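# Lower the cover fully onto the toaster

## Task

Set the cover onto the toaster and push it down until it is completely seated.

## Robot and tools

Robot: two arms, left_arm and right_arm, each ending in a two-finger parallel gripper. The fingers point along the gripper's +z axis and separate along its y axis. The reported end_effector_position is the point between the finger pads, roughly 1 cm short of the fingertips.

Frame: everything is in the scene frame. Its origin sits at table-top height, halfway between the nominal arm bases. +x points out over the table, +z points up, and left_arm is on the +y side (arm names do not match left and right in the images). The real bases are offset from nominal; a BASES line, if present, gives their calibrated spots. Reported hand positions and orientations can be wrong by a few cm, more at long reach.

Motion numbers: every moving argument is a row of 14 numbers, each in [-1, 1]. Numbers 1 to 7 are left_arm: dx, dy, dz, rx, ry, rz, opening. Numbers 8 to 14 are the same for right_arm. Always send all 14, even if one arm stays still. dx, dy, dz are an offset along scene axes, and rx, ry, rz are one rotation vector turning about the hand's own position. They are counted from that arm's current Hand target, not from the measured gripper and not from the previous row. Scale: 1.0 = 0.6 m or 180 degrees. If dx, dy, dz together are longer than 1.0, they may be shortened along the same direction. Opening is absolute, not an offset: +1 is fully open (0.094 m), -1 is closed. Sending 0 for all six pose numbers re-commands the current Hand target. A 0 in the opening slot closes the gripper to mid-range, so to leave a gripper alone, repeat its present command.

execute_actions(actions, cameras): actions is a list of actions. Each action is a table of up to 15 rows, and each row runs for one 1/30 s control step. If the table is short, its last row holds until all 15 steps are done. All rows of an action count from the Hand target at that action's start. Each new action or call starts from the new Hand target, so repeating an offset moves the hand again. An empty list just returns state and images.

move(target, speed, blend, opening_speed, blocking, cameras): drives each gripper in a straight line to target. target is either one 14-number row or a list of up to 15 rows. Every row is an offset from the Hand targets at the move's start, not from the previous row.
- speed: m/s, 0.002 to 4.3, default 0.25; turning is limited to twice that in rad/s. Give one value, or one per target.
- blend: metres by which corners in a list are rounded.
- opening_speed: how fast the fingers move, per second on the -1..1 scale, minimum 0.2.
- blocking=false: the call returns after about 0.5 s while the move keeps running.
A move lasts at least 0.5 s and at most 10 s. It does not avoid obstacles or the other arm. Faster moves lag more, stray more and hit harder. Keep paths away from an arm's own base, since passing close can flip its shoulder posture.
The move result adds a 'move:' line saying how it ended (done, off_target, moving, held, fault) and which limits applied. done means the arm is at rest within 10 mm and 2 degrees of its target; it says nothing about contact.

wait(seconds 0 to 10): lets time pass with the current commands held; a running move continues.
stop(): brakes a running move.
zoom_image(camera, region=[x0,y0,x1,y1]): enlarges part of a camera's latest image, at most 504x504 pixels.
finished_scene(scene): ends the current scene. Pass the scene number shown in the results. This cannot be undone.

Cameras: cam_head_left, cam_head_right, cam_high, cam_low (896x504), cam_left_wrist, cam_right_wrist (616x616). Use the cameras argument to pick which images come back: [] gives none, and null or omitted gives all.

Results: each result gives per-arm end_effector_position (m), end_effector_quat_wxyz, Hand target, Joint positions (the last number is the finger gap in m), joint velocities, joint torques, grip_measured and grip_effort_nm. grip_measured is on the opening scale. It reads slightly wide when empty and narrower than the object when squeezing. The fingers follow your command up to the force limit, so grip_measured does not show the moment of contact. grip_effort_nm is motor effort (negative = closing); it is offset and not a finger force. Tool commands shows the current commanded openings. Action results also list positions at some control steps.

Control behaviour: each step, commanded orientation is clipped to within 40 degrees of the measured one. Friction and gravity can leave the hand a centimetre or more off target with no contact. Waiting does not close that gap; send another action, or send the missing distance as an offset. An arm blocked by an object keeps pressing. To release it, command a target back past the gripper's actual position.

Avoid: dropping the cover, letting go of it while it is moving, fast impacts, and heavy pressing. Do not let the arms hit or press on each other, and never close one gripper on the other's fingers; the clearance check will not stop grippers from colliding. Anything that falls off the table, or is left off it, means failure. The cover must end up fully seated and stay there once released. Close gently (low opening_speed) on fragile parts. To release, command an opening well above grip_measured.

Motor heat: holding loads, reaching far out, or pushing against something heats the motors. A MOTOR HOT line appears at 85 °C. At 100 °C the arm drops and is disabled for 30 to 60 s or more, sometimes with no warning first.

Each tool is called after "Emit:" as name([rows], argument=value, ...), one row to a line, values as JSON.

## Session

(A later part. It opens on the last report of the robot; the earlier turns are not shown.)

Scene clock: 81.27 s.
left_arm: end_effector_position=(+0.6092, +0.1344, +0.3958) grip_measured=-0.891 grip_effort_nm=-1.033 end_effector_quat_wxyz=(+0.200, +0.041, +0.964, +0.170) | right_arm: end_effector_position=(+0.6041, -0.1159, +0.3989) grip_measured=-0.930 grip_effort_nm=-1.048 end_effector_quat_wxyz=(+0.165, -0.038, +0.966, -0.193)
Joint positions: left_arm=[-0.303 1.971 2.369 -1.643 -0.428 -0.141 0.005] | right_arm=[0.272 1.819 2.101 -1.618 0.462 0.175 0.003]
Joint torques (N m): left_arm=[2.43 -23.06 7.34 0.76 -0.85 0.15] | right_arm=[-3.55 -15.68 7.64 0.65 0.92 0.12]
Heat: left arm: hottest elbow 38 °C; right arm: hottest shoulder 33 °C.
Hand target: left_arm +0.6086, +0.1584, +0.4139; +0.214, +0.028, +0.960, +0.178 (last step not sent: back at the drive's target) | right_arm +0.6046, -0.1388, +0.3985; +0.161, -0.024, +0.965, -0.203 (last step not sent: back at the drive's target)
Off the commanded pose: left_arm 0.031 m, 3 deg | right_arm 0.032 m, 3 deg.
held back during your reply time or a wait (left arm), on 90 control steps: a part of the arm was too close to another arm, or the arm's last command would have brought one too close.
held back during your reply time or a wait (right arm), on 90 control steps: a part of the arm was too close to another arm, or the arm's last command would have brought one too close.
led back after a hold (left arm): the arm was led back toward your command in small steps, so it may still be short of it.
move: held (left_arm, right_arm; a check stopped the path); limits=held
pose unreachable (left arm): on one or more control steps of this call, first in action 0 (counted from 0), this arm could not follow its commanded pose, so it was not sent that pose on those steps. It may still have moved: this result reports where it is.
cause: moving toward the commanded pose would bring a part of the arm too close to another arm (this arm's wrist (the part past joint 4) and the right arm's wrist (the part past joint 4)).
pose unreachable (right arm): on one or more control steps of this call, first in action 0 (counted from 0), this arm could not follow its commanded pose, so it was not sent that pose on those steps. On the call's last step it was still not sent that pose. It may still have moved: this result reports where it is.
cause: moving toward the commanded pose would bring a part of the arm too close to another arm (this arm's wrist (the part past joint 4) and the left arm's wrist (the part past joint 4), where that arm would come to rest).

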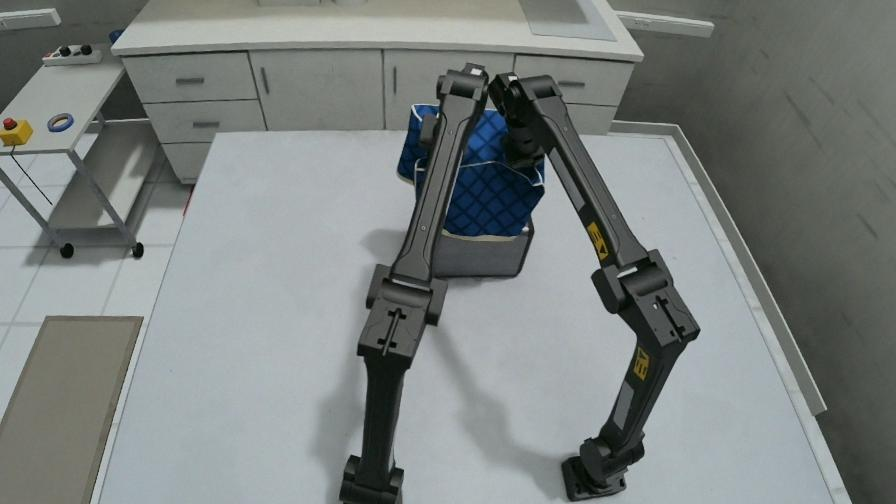

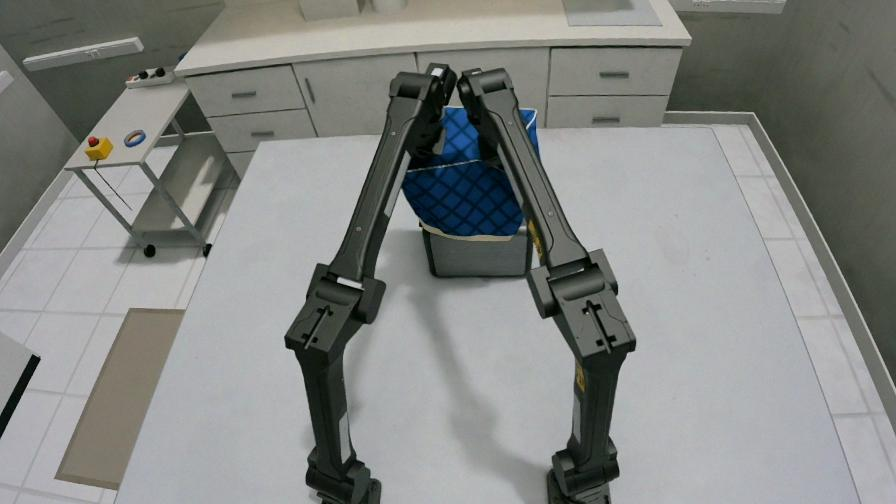

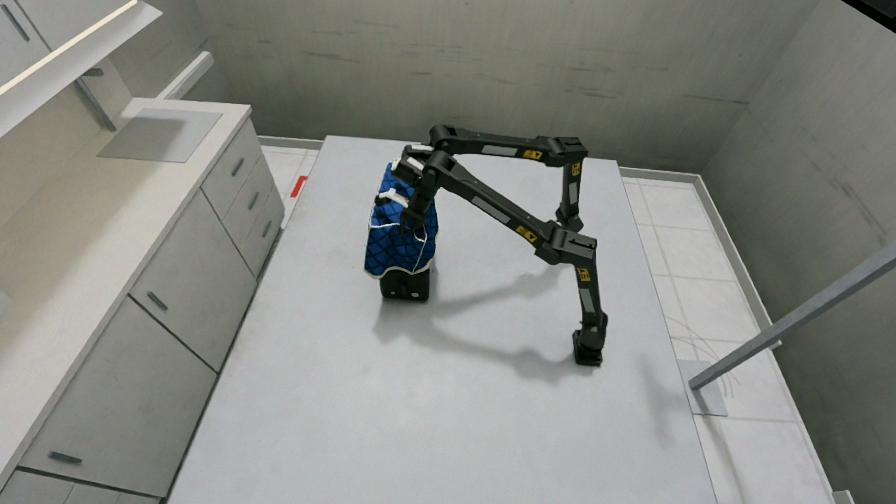

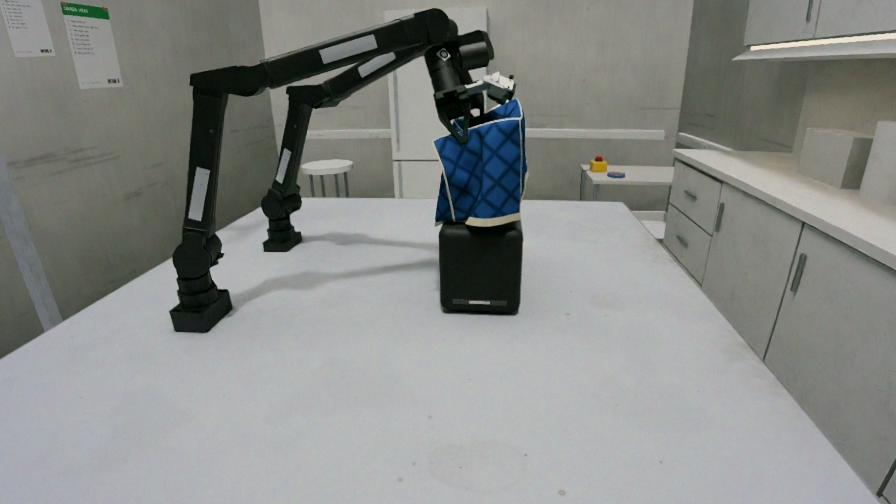

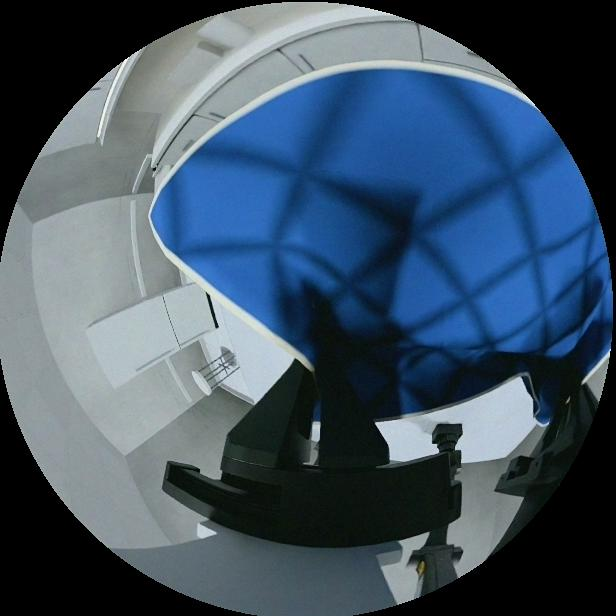

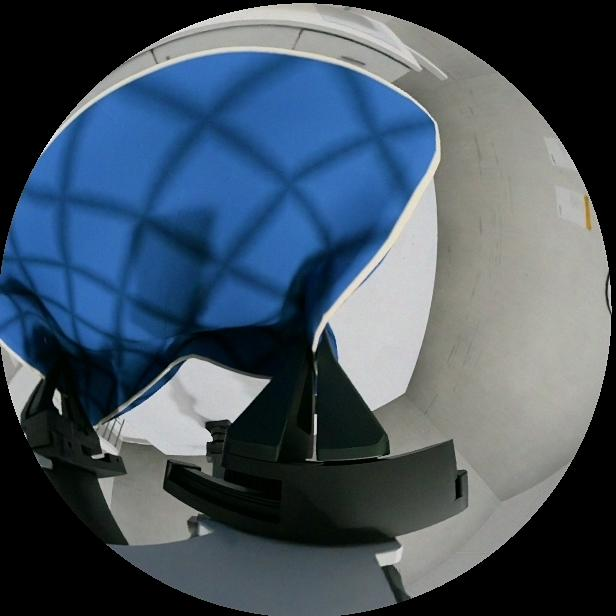

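Emit:
move([
  [0,0,0.06,-0.08,0,0,-1,0,0.0,0.05,0.1,0,0,-1],
  [0,-0.07,0.07,-0.1,0,0,-1,0,-0.08,0.05,0.1,0,0,-1],
  [-0.02,-0.07,0.05,-0.1,0,0,-1,-0.02,-0.08,-0.05,0.1,0,0,-1],
], speed=0.15)

Emit:
zoom_image(camera="cam_low", region=[350, 60, 600, 330])

Emit:
zoom_image(camera="cam_high", region=[340, 130, 500, 320])

Emit:
zoom_image(camera="cam_head_right", region=[360, 80, 600, 300])

Scene clock: 90.87 s.
left_arm: end_effector_position=(+0.5993, +0.0957, +0.4257) grip_measured=-0.891 grip_effort_nm=-1.033 end_effector_quat_wxyz=(+0.207, +0.018, +0.978, +0.017) | right_arm: end_effector_position=(+0.5923, -0.1616, +0.3893) grip_measured=-0.930 grip_effort_nm=-1.038 end_effector_quat_wxyz=(+0.184, -0.009, +0.982, -0.032)
Joint positions: left_arm=[-0.291 1.971 2.477 -1.682 -0.139 -0.221 0.005] | right_arm=[0.104 1.674 1.898 -1.436 0.109 0.103 0.003]
Joint torques (N m): left_arm=[1.73 -23.41 7.5 0.38 -0.93 -0.16] | right_arm=[-3.84 -12.28 6.8 0.7 0.98 -0.05]
Heat: left arm: hottest elbow 37 °C; right arm: hottest shoulder 33 °C.
Hand target: left_arm +0.5967, +0.1166, +0.4439; +0.215, -0.006, +0.976, +0.026 | right_arm +0.5926, -0.1868, +0.3683; +0.163, +0.002, +0.985, -0.050
Off the commanded pose: left_arm 0.028 m, 3 deg | right_arm 0.033 m, 3 deg.
held back during your reply time or a wait (left arm), on 59 control steps: a part of the arm was too close to another arm, or the arm's last command would have brought one too close.
held back during your reply time or a wait (right arm), on 90 control steps: a part of the arm was too close to another arm, or the arm's last command would have brought one too close.
joint sent to its limit (left arm) — joint 4 (wrist pitch), lower limit. The joint targets still meet the commanded pose.
move: off_target (left_arm, right_arm); a check withheld steps on the way to target 1, so it may have been missed; limits=held
pose unreachable (left arm): on one or more control steps of this call, first in action 0 (counted from 0), this arm could not follow its commanded pose, so it was not sent that pose on those steps. It may still have moved: this result reports where it is.
cause: moving toward the commanded pose would bring a part of the arm too close to another arm (this arm's wrist (the part past joint 4) and the right arm's wrist (the part past joint 4), where that arm would come to rest).
pose unreachable (right arm): on one or more control steps of this call, first in action 0 (counted from 0), this arm could not follow its commanded pose, so it was not sent that pose on those steps. It may still have moved: this result reports where it is.
cause: moving toward the commanded pose would bring a part of the arm too close to another arm (this arm's wrist (the part past joint 4) and the left arm's wrist (the part past joint 4), where that arm would come to rest).

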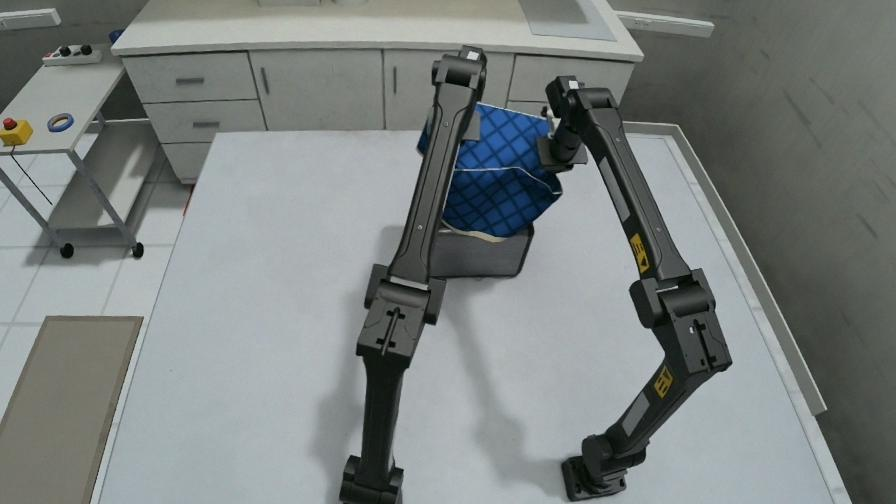

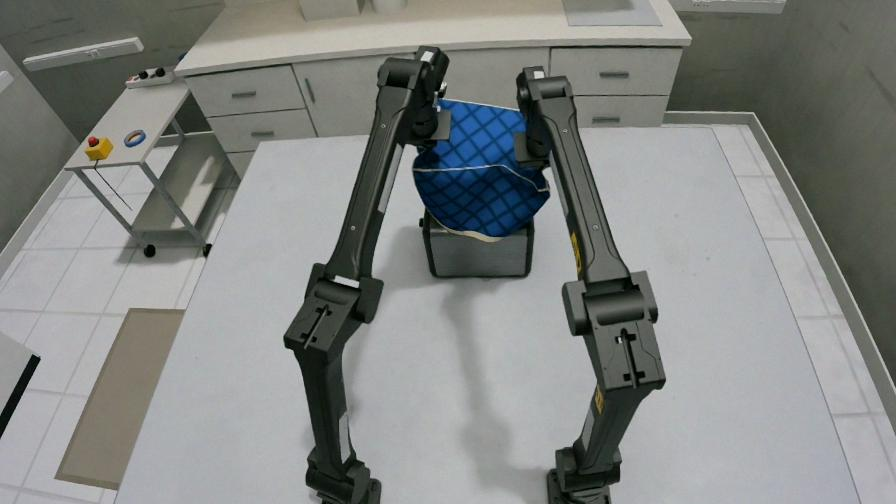

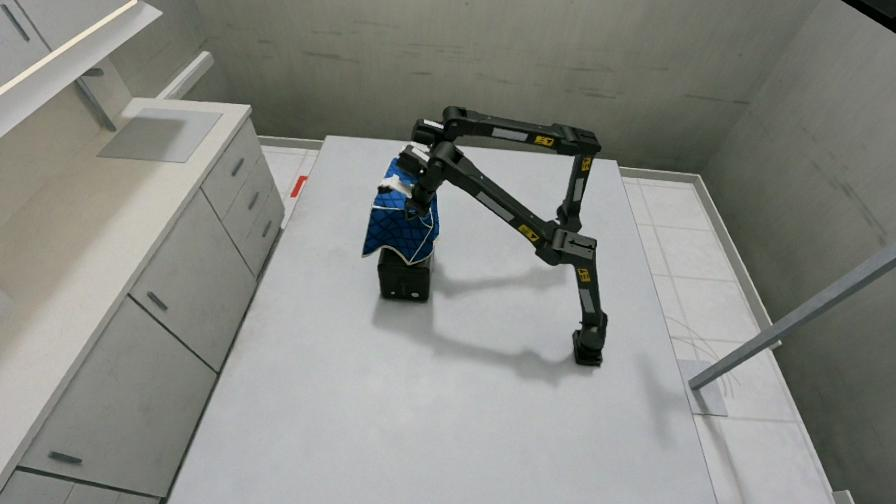

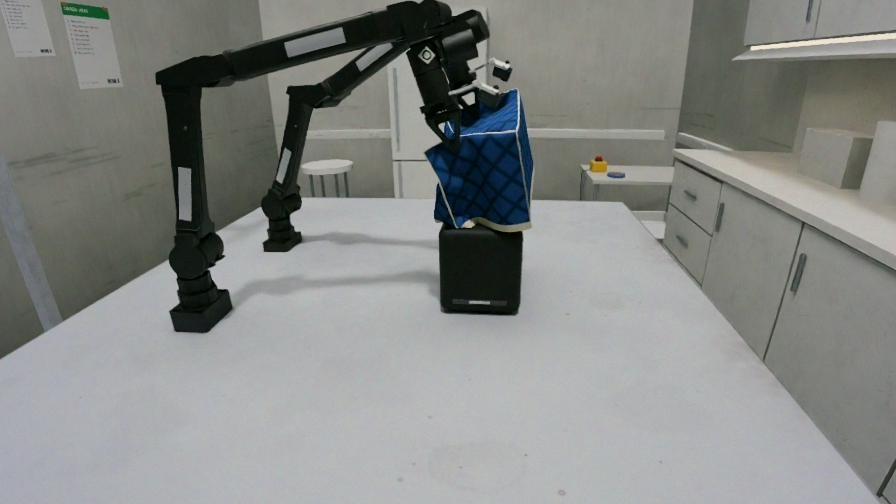

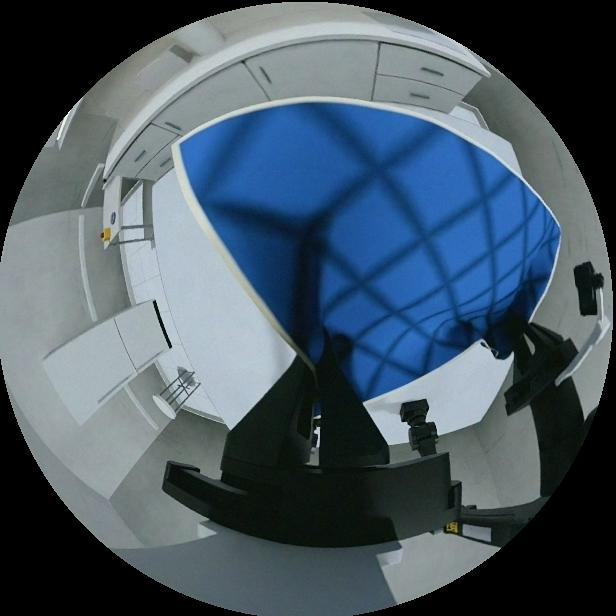

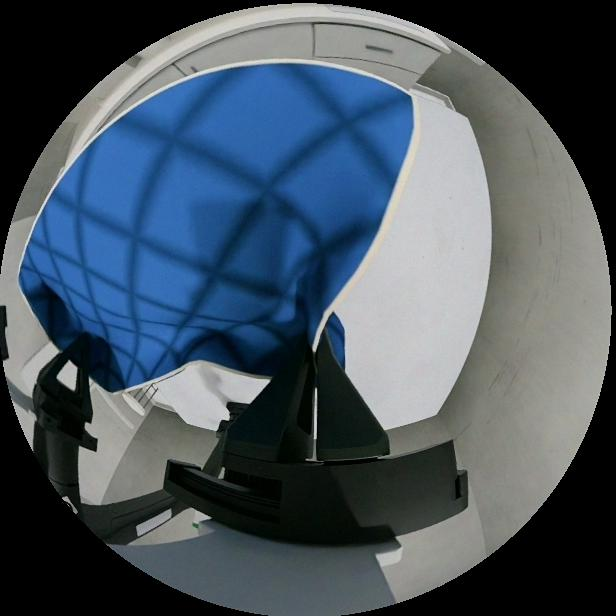

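Scaled by 1.867.

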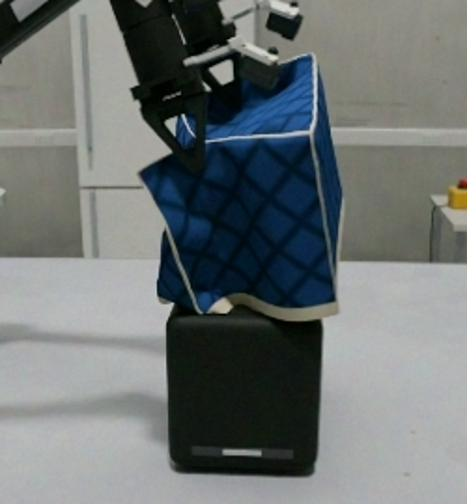

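Scaled by 2.653.

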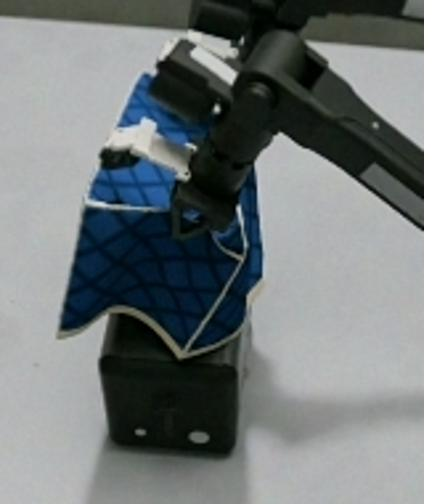

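Scaled by 2.100.

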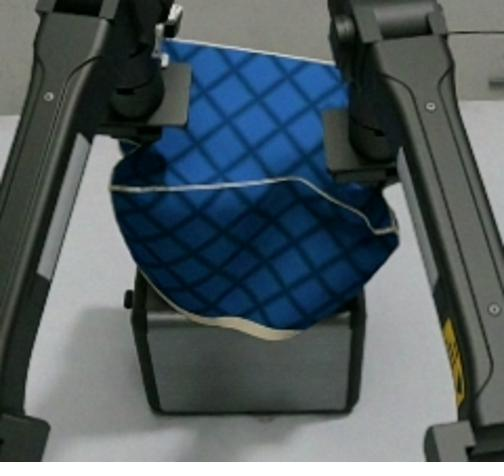

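Emit:
move([
  [0,0,0.09,0,0,0,-1,0,0.0,0.16,0,0,0,-1],
  [-0.01,-0.04,0.09,0.05,0,0,-1,-0.01,-0.08,0.16,-0.1,0,0,-1],
], speed=0.2)

Emit:
zoom_image(camera="cam_low", region=[350, 60, 600, 330])

Emit:
zoom_image(camera="cam_head_right", region=[360, 50, 600, 300])

Scene clock: 97.80 s.
left_arm: end_effector_position=(+0.5881, +0.0576, +0.4604) grip_measured=-0.891 grip_effort_nm=-1.033 end_effector_quat_wxyz=(+0.259, +0.045, +0.962, +0.069) | right_arm: end_effector_position=(+0.5830, -0.2050, +0.4663) grip_measured=-0.930 grip_effort_nm=-1.033 end_effector_quat_wxyz=(+0.178, -0.039, +0.967, -0.176)
Joint positions: left_arm=[-0.391 1.97 2.545 -1.683 -0.296 -0.222 0.005] | right_arm=[0.111 1.724 2.153 -1.663 0.385 0.002 0.003]
Joint torques (N m): left_arm=[3.02 -23.3 9.94 0.54 -1.62 0.1] | right_arm=[-4.07 -12.4 10 0.14 2.05 0.03]
Heat: left arm: hottest elbow 37 °C; right arm: hottest shoulder 34 °C.
Hand target: left_arm +0.5907, +0.0926, +0.4978; +0.215, +0.011, +0.971, +0.102 | right_arm +0.5866, -0.2347, +0.4644; +0.161, -0.024, +0.965, -0.203
Off the commanded pose: left_arm 0.051 m, 8 deg | right_arm 0.030 m, 4 deg.
joint sent to its limit (left arm) — joint 4 (wrist pitch), lower limit. The joint targets are off in position and orientation.
joint sent to its limit (right arm) — joint 4 (wrist pitch), lower limit. The joint targets still meet the commanded pose.
move: off_target (left_arm, right_arm)

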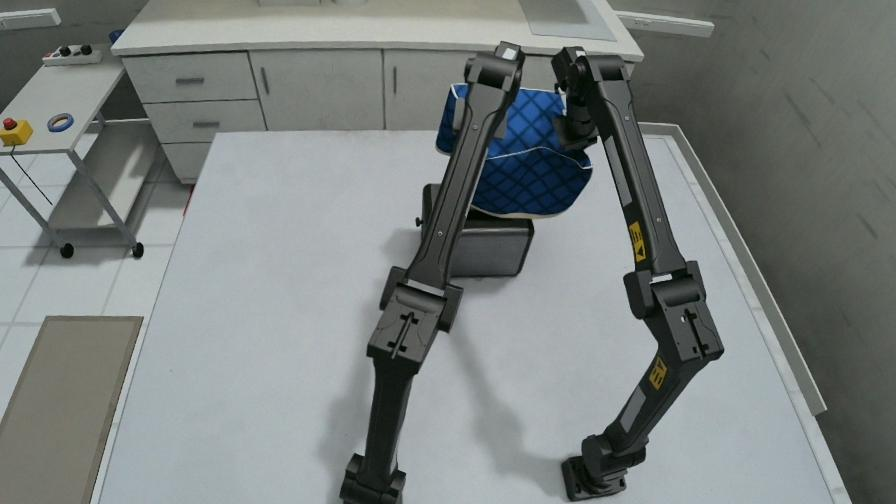

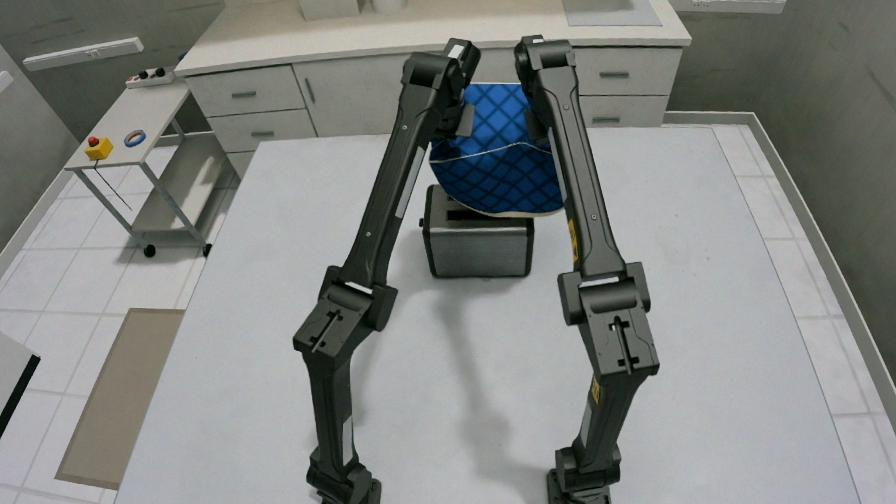

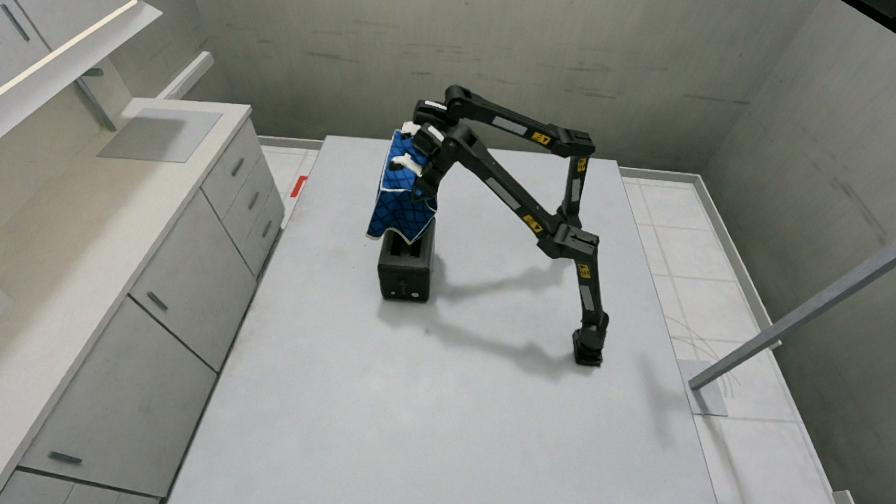

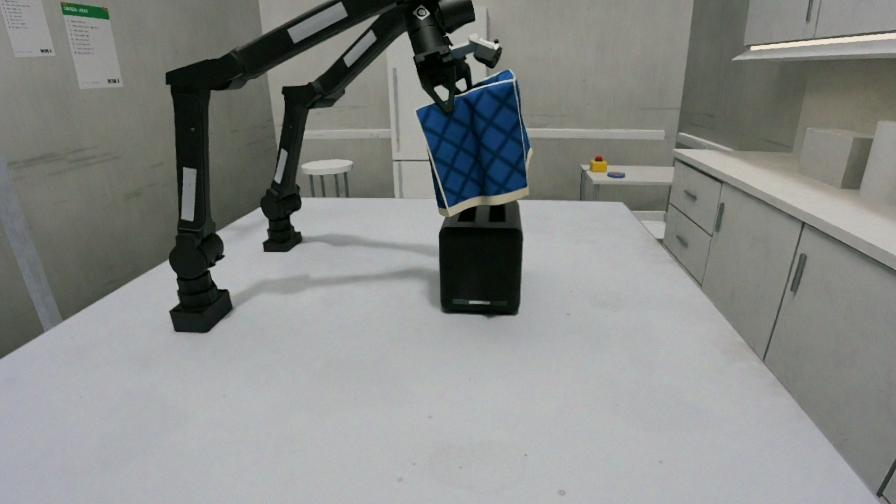

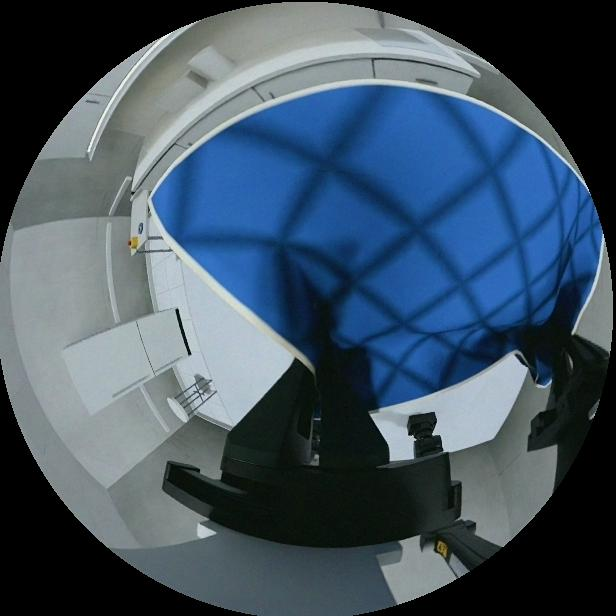

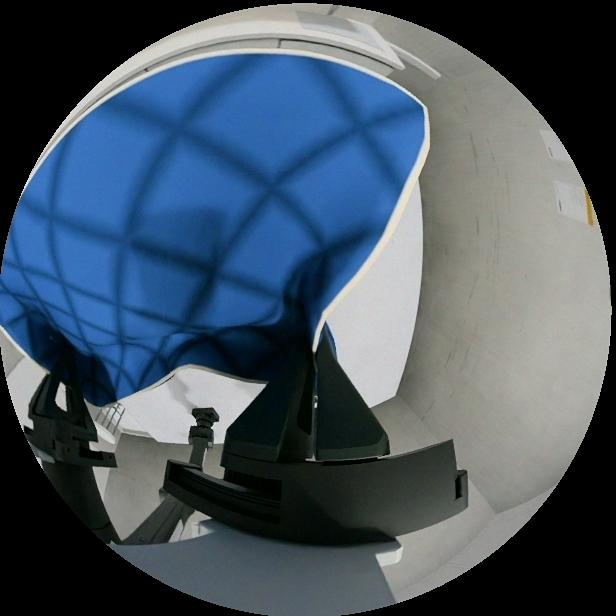

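Scaled by 1.867.

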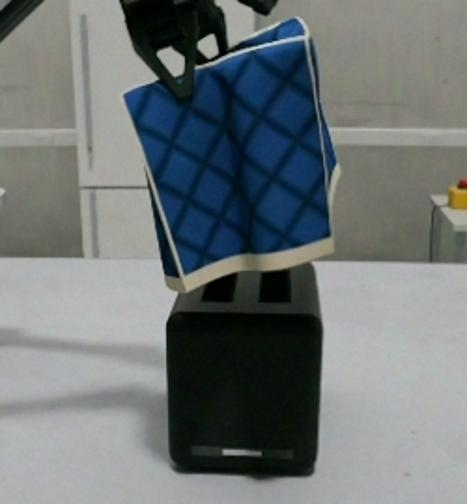

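Scaled by 2.016.

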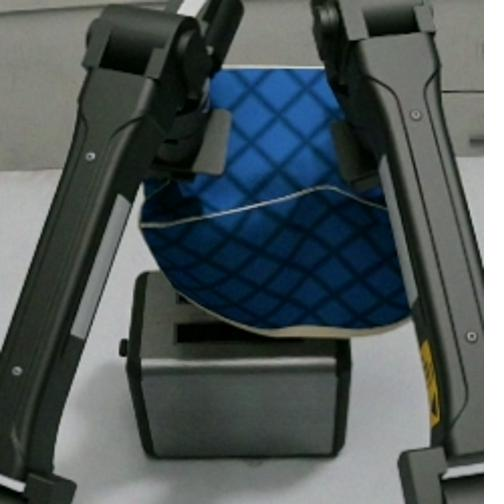

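Emit:
move([
  [-0.06,0,-0.06,0,0,0,-1,-0.07,0.0,-0.08,0,0,0,-1],
  [-0.03,0,-0.08,0,0,0,-1,-0.03,0.0,-0.15,0,0,0,-1],
], speed=0.15)

Emit:
zoom_image(camera="cam_low", region=[350, 60, 600, 330])

Emit:
zoom_image(camera="cam_head_left", region=[400, 50, 640, 300])

Emit:
zoom_image(camera="cam_head_right", region=[360, 50, 600, 300])

Scene clock: 104.40 s.
left_arm: end_effector_position=(+0.5678, +0.0525, +0.4166) grip_measured=-0.891 grip_effort_nm=-1.023 end_effector_quat_wxyz=(+0.206, +0.047, +0.974, +0.085) | right_arm: end_effector_position=(+0.5668, -0.2039, +0.3885) grip_measured=-0.930 grip_effort_nm=-1.043 end_effector_quat_wxyz=(+0.181, -0.042, +0.966, -0.178)
Joint positions: left_arm=[-0.412 1.928 2.379 -1.683 -0.301 -0.259 0.005] | right_arm=[0.119 1.601 1.779 -1.408 0.391 0.002 0.003]
Joint torques (N m): left_arm=[3.55 -23.77 8.84 0.31 -1.55 0] | right_arm=[-4.31 -11.34 7.95 0.65 1.88 0.1]
Heat: left arm: hottest elbow 37 °C; right arm: hottest shoulder 34 °C.
Hand target: left_arm +0.5726, +0.0925, +0.4500; +0.215, +0.011, +0.971, +0.102 | right_arm +0.5686, -0.2346, +0.3743; +0.161, -0.024, +0.966, -0.203
Off the commanded pose: left_arm 0.052 m, 5 deg | right_arm 0.034 m, 4 deg.
joint sent to its limit (left arm) — joint 4 (wrist pitch), lower limit. The joint targets still meet the commanded pose.
move: off_target (left_arm, right_arm)

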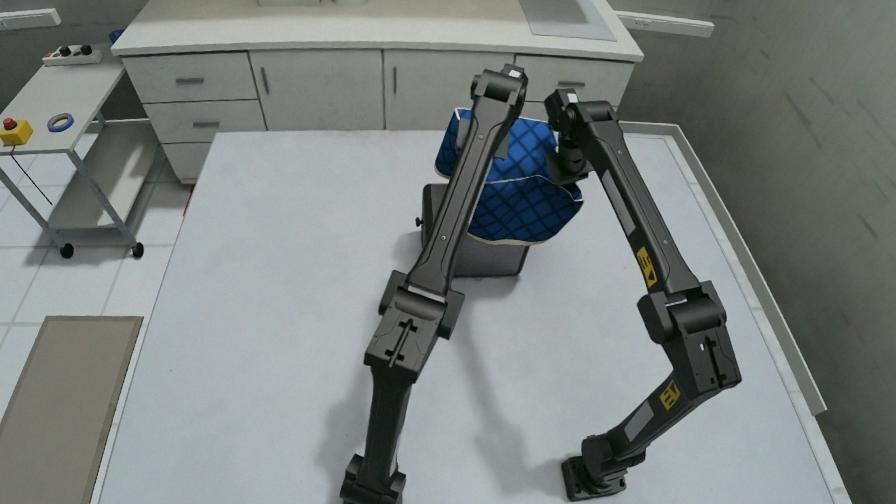

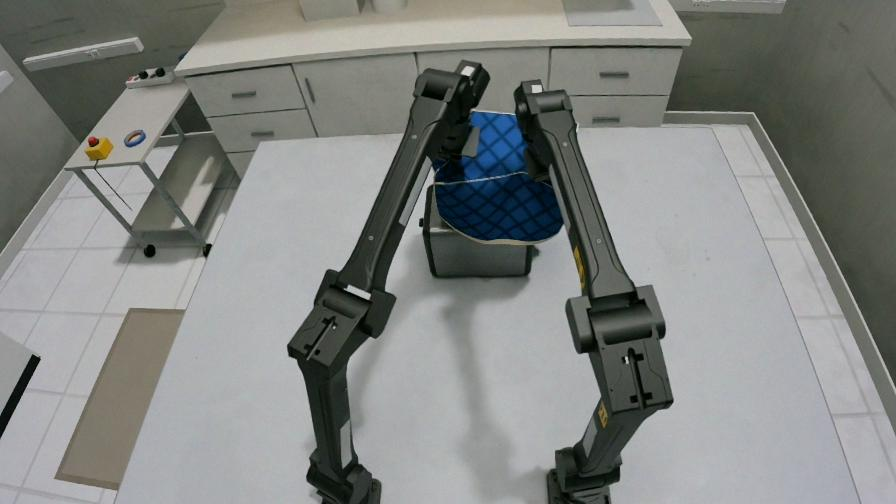

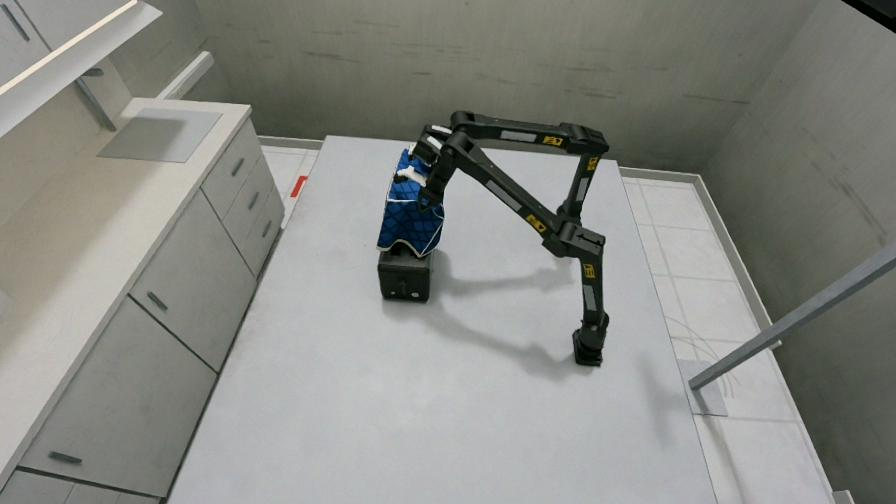

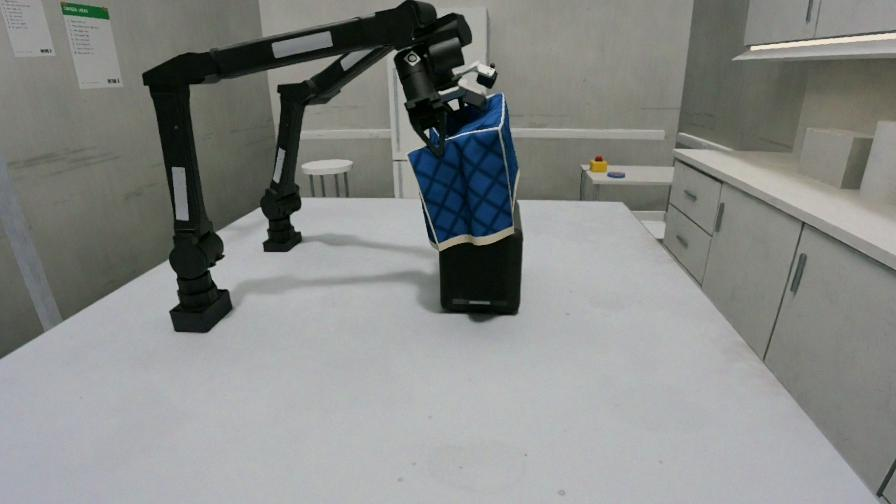

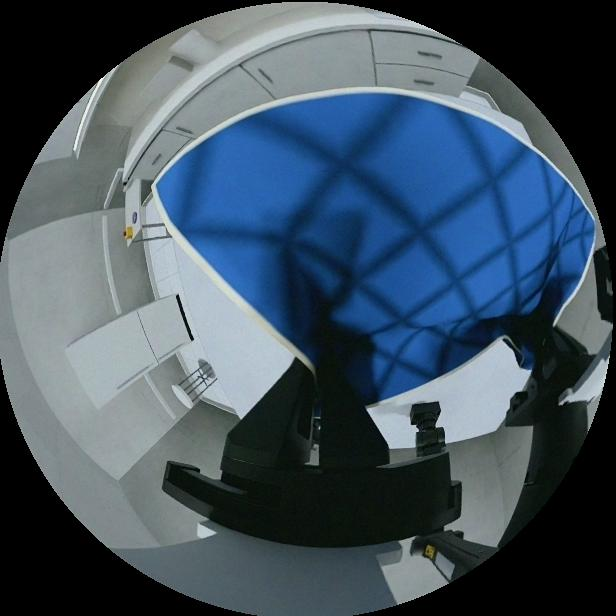

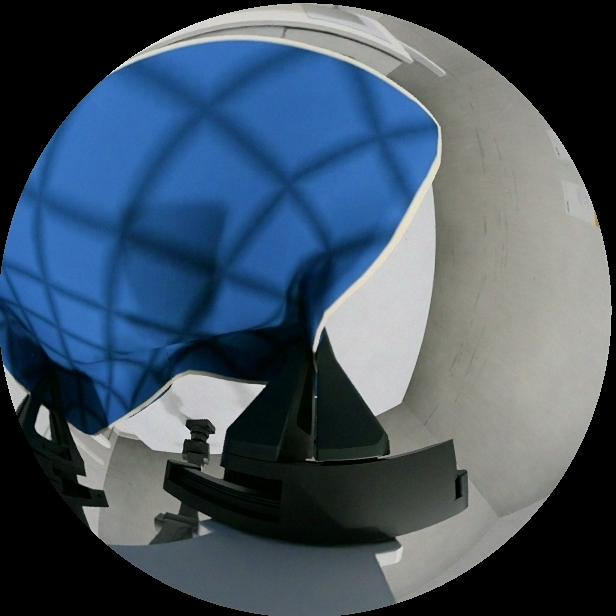

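Scaled by 1.867.

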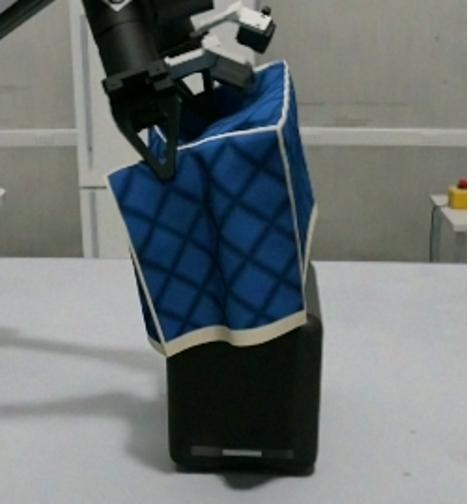

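Scaled by 2.016.

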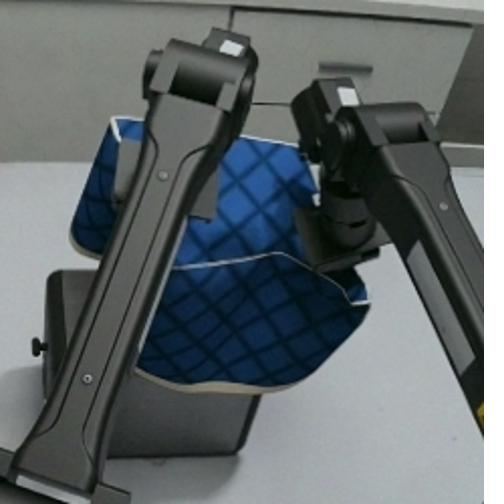

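Scaled by 2.016.

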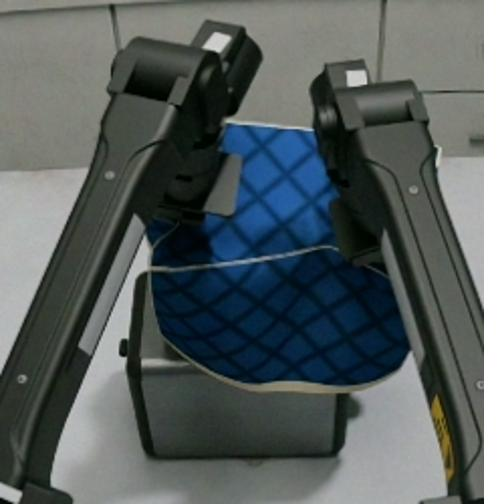

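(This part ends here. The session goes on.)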